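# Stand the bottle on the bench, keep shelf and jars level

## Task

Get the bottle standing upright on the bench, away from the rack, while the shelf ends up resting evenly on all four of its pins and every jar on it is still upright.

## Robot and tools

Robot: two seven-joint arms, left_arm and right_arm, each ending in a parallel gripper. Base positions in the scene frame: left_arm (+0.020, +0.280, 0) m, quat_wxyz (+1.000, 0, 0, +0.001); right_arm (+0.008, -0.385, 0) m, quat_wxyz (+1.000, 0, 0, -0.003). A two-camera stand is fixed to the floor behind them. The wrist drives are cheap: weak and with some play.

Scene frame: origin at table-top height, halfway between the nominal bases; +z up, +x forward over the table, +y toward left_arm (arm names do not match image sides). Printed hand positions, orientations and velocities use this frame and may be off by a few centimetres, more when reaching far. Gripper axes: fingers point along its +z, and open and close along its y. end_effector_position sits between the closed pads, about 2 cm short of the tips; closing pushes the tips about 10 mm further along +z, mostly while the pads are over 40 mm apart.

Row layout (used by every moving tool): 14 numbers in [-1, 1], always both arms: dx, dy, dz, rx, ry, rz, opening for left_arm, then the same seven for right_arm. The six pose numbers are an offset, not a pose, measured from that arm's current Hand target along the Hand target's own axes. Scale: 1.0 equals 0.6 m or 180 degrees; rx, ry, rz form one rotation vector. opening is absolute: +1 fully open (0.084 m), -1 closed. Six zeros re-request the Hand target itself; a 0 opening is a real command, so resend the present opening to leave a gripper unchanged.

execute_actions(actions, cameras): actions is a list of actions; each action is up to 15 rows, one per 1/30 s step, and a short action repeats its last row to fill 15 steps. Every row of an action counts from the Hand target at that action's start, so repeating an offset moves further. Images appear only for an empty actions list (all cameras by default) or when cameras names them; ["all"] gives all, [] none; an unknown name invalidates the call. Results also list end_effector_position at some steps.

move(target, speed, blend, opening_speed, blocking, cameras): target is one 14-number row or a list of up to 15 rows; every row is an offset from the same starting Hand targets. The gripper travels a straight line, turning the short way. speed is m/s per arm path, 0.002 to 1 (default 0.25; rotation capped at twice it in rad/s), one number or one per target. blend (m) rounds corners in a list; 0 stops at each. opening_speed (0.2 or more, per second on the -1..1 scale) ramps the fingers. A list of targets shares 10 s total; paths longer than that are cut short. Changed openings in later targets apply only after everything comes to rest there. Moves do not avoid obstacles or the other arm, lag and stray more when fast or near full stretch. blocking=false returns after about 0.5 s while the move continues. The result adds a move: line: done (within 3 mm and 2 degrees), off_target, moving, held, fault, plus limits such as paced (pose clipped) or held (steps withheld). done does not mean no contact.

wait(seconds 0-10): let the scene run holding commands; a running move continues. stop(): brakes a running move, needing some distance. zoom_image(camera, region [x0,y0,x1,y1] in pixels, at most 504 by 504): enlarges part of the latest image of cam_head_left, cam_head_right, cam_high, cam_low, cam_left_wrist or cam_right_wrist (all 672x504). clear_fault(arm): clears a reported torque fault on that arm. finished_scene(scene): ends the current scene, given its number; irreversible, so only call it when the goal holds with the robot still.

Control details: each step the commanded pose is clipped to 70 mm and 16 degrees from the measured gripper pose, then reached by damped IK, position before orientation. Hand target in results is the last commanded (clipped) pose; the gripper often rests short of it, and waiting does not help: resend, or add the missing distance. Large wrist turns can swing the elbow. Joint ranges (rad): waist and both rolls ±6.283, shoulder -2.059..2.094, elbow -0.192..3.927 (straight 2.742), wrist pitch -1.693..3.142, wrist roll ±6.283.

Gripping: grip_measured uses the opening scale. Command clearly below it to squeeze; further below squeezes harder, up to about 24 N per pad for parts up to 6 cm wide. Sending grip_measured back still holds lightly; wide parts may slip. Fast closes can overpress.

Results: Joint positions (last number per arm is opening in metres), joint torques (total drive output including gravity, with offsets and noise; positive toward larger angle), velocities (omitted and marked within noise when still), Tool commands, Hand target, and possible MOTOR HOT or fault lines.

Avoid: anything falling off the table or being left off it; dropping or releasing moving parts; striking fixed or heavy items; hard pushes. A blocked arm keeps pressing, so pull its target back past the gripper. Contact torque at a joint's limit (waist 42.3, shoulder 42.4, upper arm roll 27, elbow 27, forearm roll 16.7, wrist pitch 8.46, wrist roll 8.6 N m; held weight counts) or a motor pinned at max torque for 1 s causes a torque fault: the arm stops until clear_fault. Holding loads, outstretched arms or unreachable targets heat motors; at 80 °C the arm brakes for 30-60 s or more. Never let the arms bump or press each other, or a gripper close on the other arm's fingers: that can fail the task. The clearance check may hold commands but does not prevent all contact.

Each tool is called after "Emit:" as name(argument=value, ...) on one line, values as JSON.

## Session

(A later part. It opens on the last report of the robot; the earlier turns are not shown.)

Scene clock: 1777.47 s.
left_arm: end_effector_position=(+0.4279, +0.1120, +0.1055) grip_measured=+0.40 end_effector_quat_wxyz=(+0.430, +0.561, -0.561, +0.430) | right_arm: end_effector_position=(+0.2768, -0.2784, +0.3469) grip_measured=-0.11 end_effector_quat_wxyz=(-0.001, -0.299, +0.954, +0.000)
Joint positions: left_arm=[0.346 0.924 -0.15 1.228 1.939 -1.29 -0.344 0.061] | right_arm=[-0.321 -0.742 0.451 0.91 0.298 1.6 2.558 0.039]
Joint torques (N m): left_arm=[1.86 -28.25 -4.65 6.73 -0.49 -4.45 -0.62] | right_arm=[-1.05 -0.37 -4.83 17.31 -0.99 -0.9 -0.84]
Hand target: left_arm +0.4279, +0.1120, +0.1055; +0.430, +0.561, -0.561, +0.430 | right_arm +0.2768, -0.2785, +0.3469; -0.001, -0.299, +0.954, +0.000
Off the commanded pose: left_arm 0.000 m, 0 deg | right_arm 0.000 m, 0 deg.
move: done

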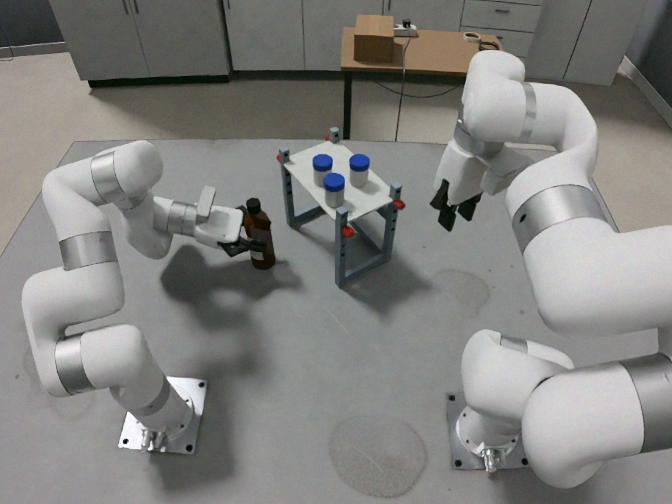

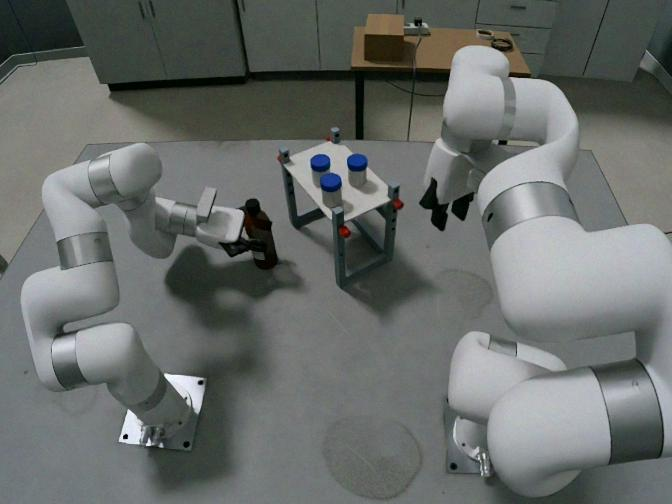

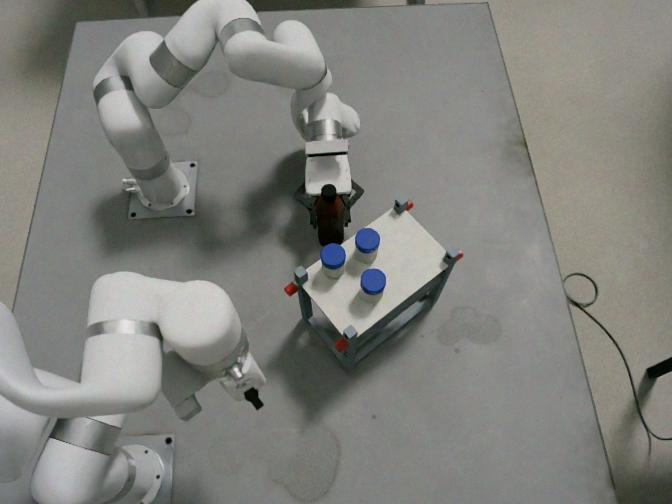

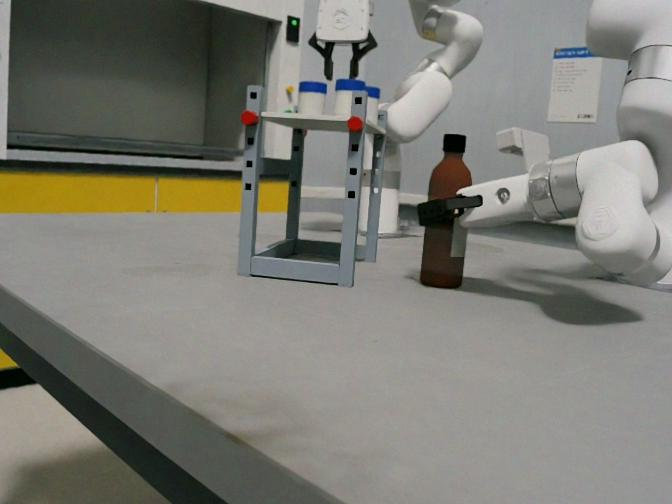

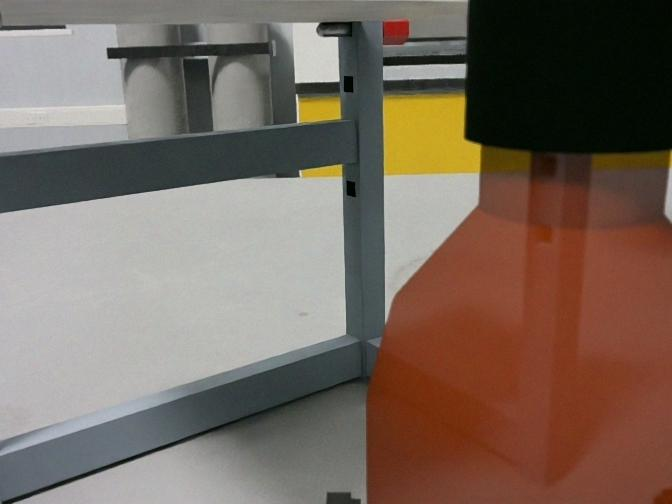

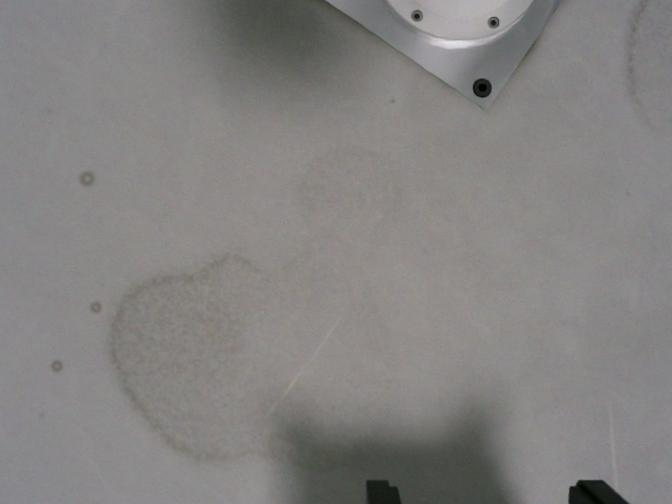

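Emit:
move(target=[[-0.0011,0,0.0003,0,0,0,-0.2,0,0,0,0,0,0,-0.1],[-0.0011,0,0.0003,0,0,0,0.7,0,0,0,0,0,0,-0.1],[-0.0447,0,-0.1606,0,0,0,0.7,0,0,0,0,0,0,-0.1]], speed=[0.02,0.05,0.12], opening_speed=1.0, cameras=["cam_low","cam_left_wrist","cam_head_left","cam_high"])

Scene clock: 1790.20 s.
left_arm: end_effector_position=(+0.4278, +0.2120, +0.1046) grip_measured=+0.70 end_effector_quat_wxyz=(+0.430, +0.561, -0.561, +0.430) | right_arm: end_effector_position=(+0.2768, -0.2785, +0.3469) grip_measured=-0.11 end_effector_quat_wxyz=(-0.001, -0.299, +0.954, +0.000)
Joint positions: left_arm=[0.453 0.978 -0.044 1.376 2.079 -1.458 -0.379 0.073] | right_arm=[-0.321 -0.742 0.451 0.91 0.298 1.6 2.558 0.039]
Joint torques (N m): left_arm=[2.36 -28.46 -1.9 6.79 -0.13 -3.24 -0.63] | right_arm=[-0.91 -0.08 -4.74 17.13 -1.11 -1.01 -0.75]
Hand target: left_arm +0.4278, +0.2121, +0.1046; +0.430, +0.561, -0.561, +0.430 | right_arm +0.2768, -0.2785, +0.3469; -0.001, -0.299, +0.954, +0.000
Off the commanded pose: left_arm 0.000 m, 0 deg | right_arm 0.000 m, 0 deg.
move: done
Images, in order (width x height): cam_head_left 672x504, cam_high 672x504, cam_low 672x504, cam_left_wrist 672x504.

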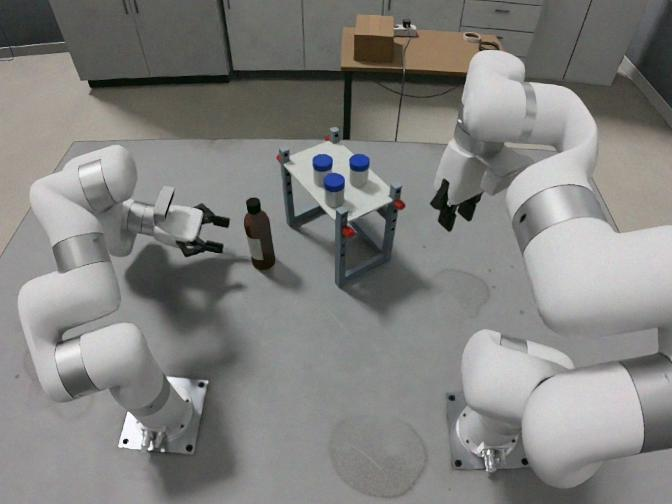

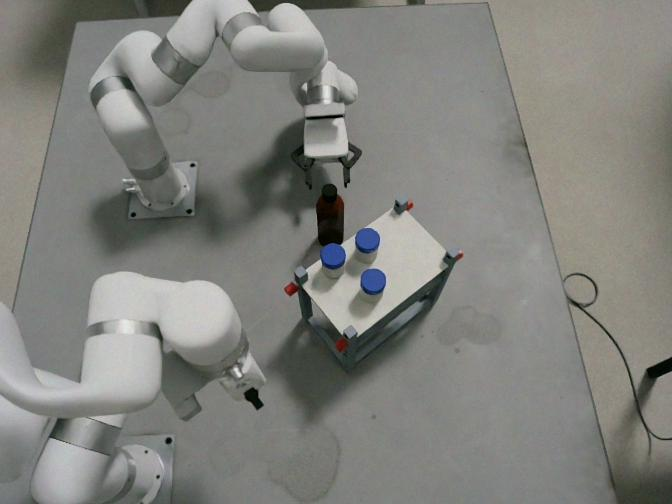

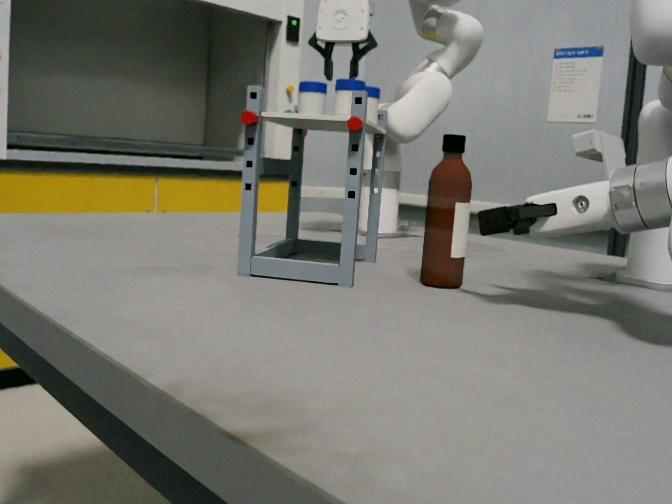

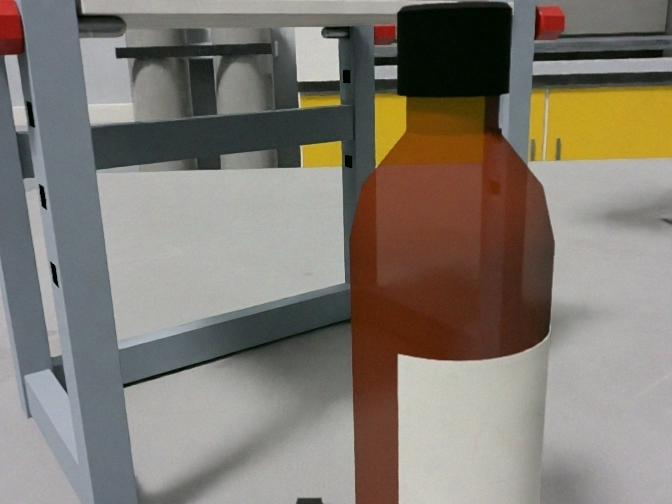

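Emit:
finished_scene(scene=1)

The scene is finished: the task was done.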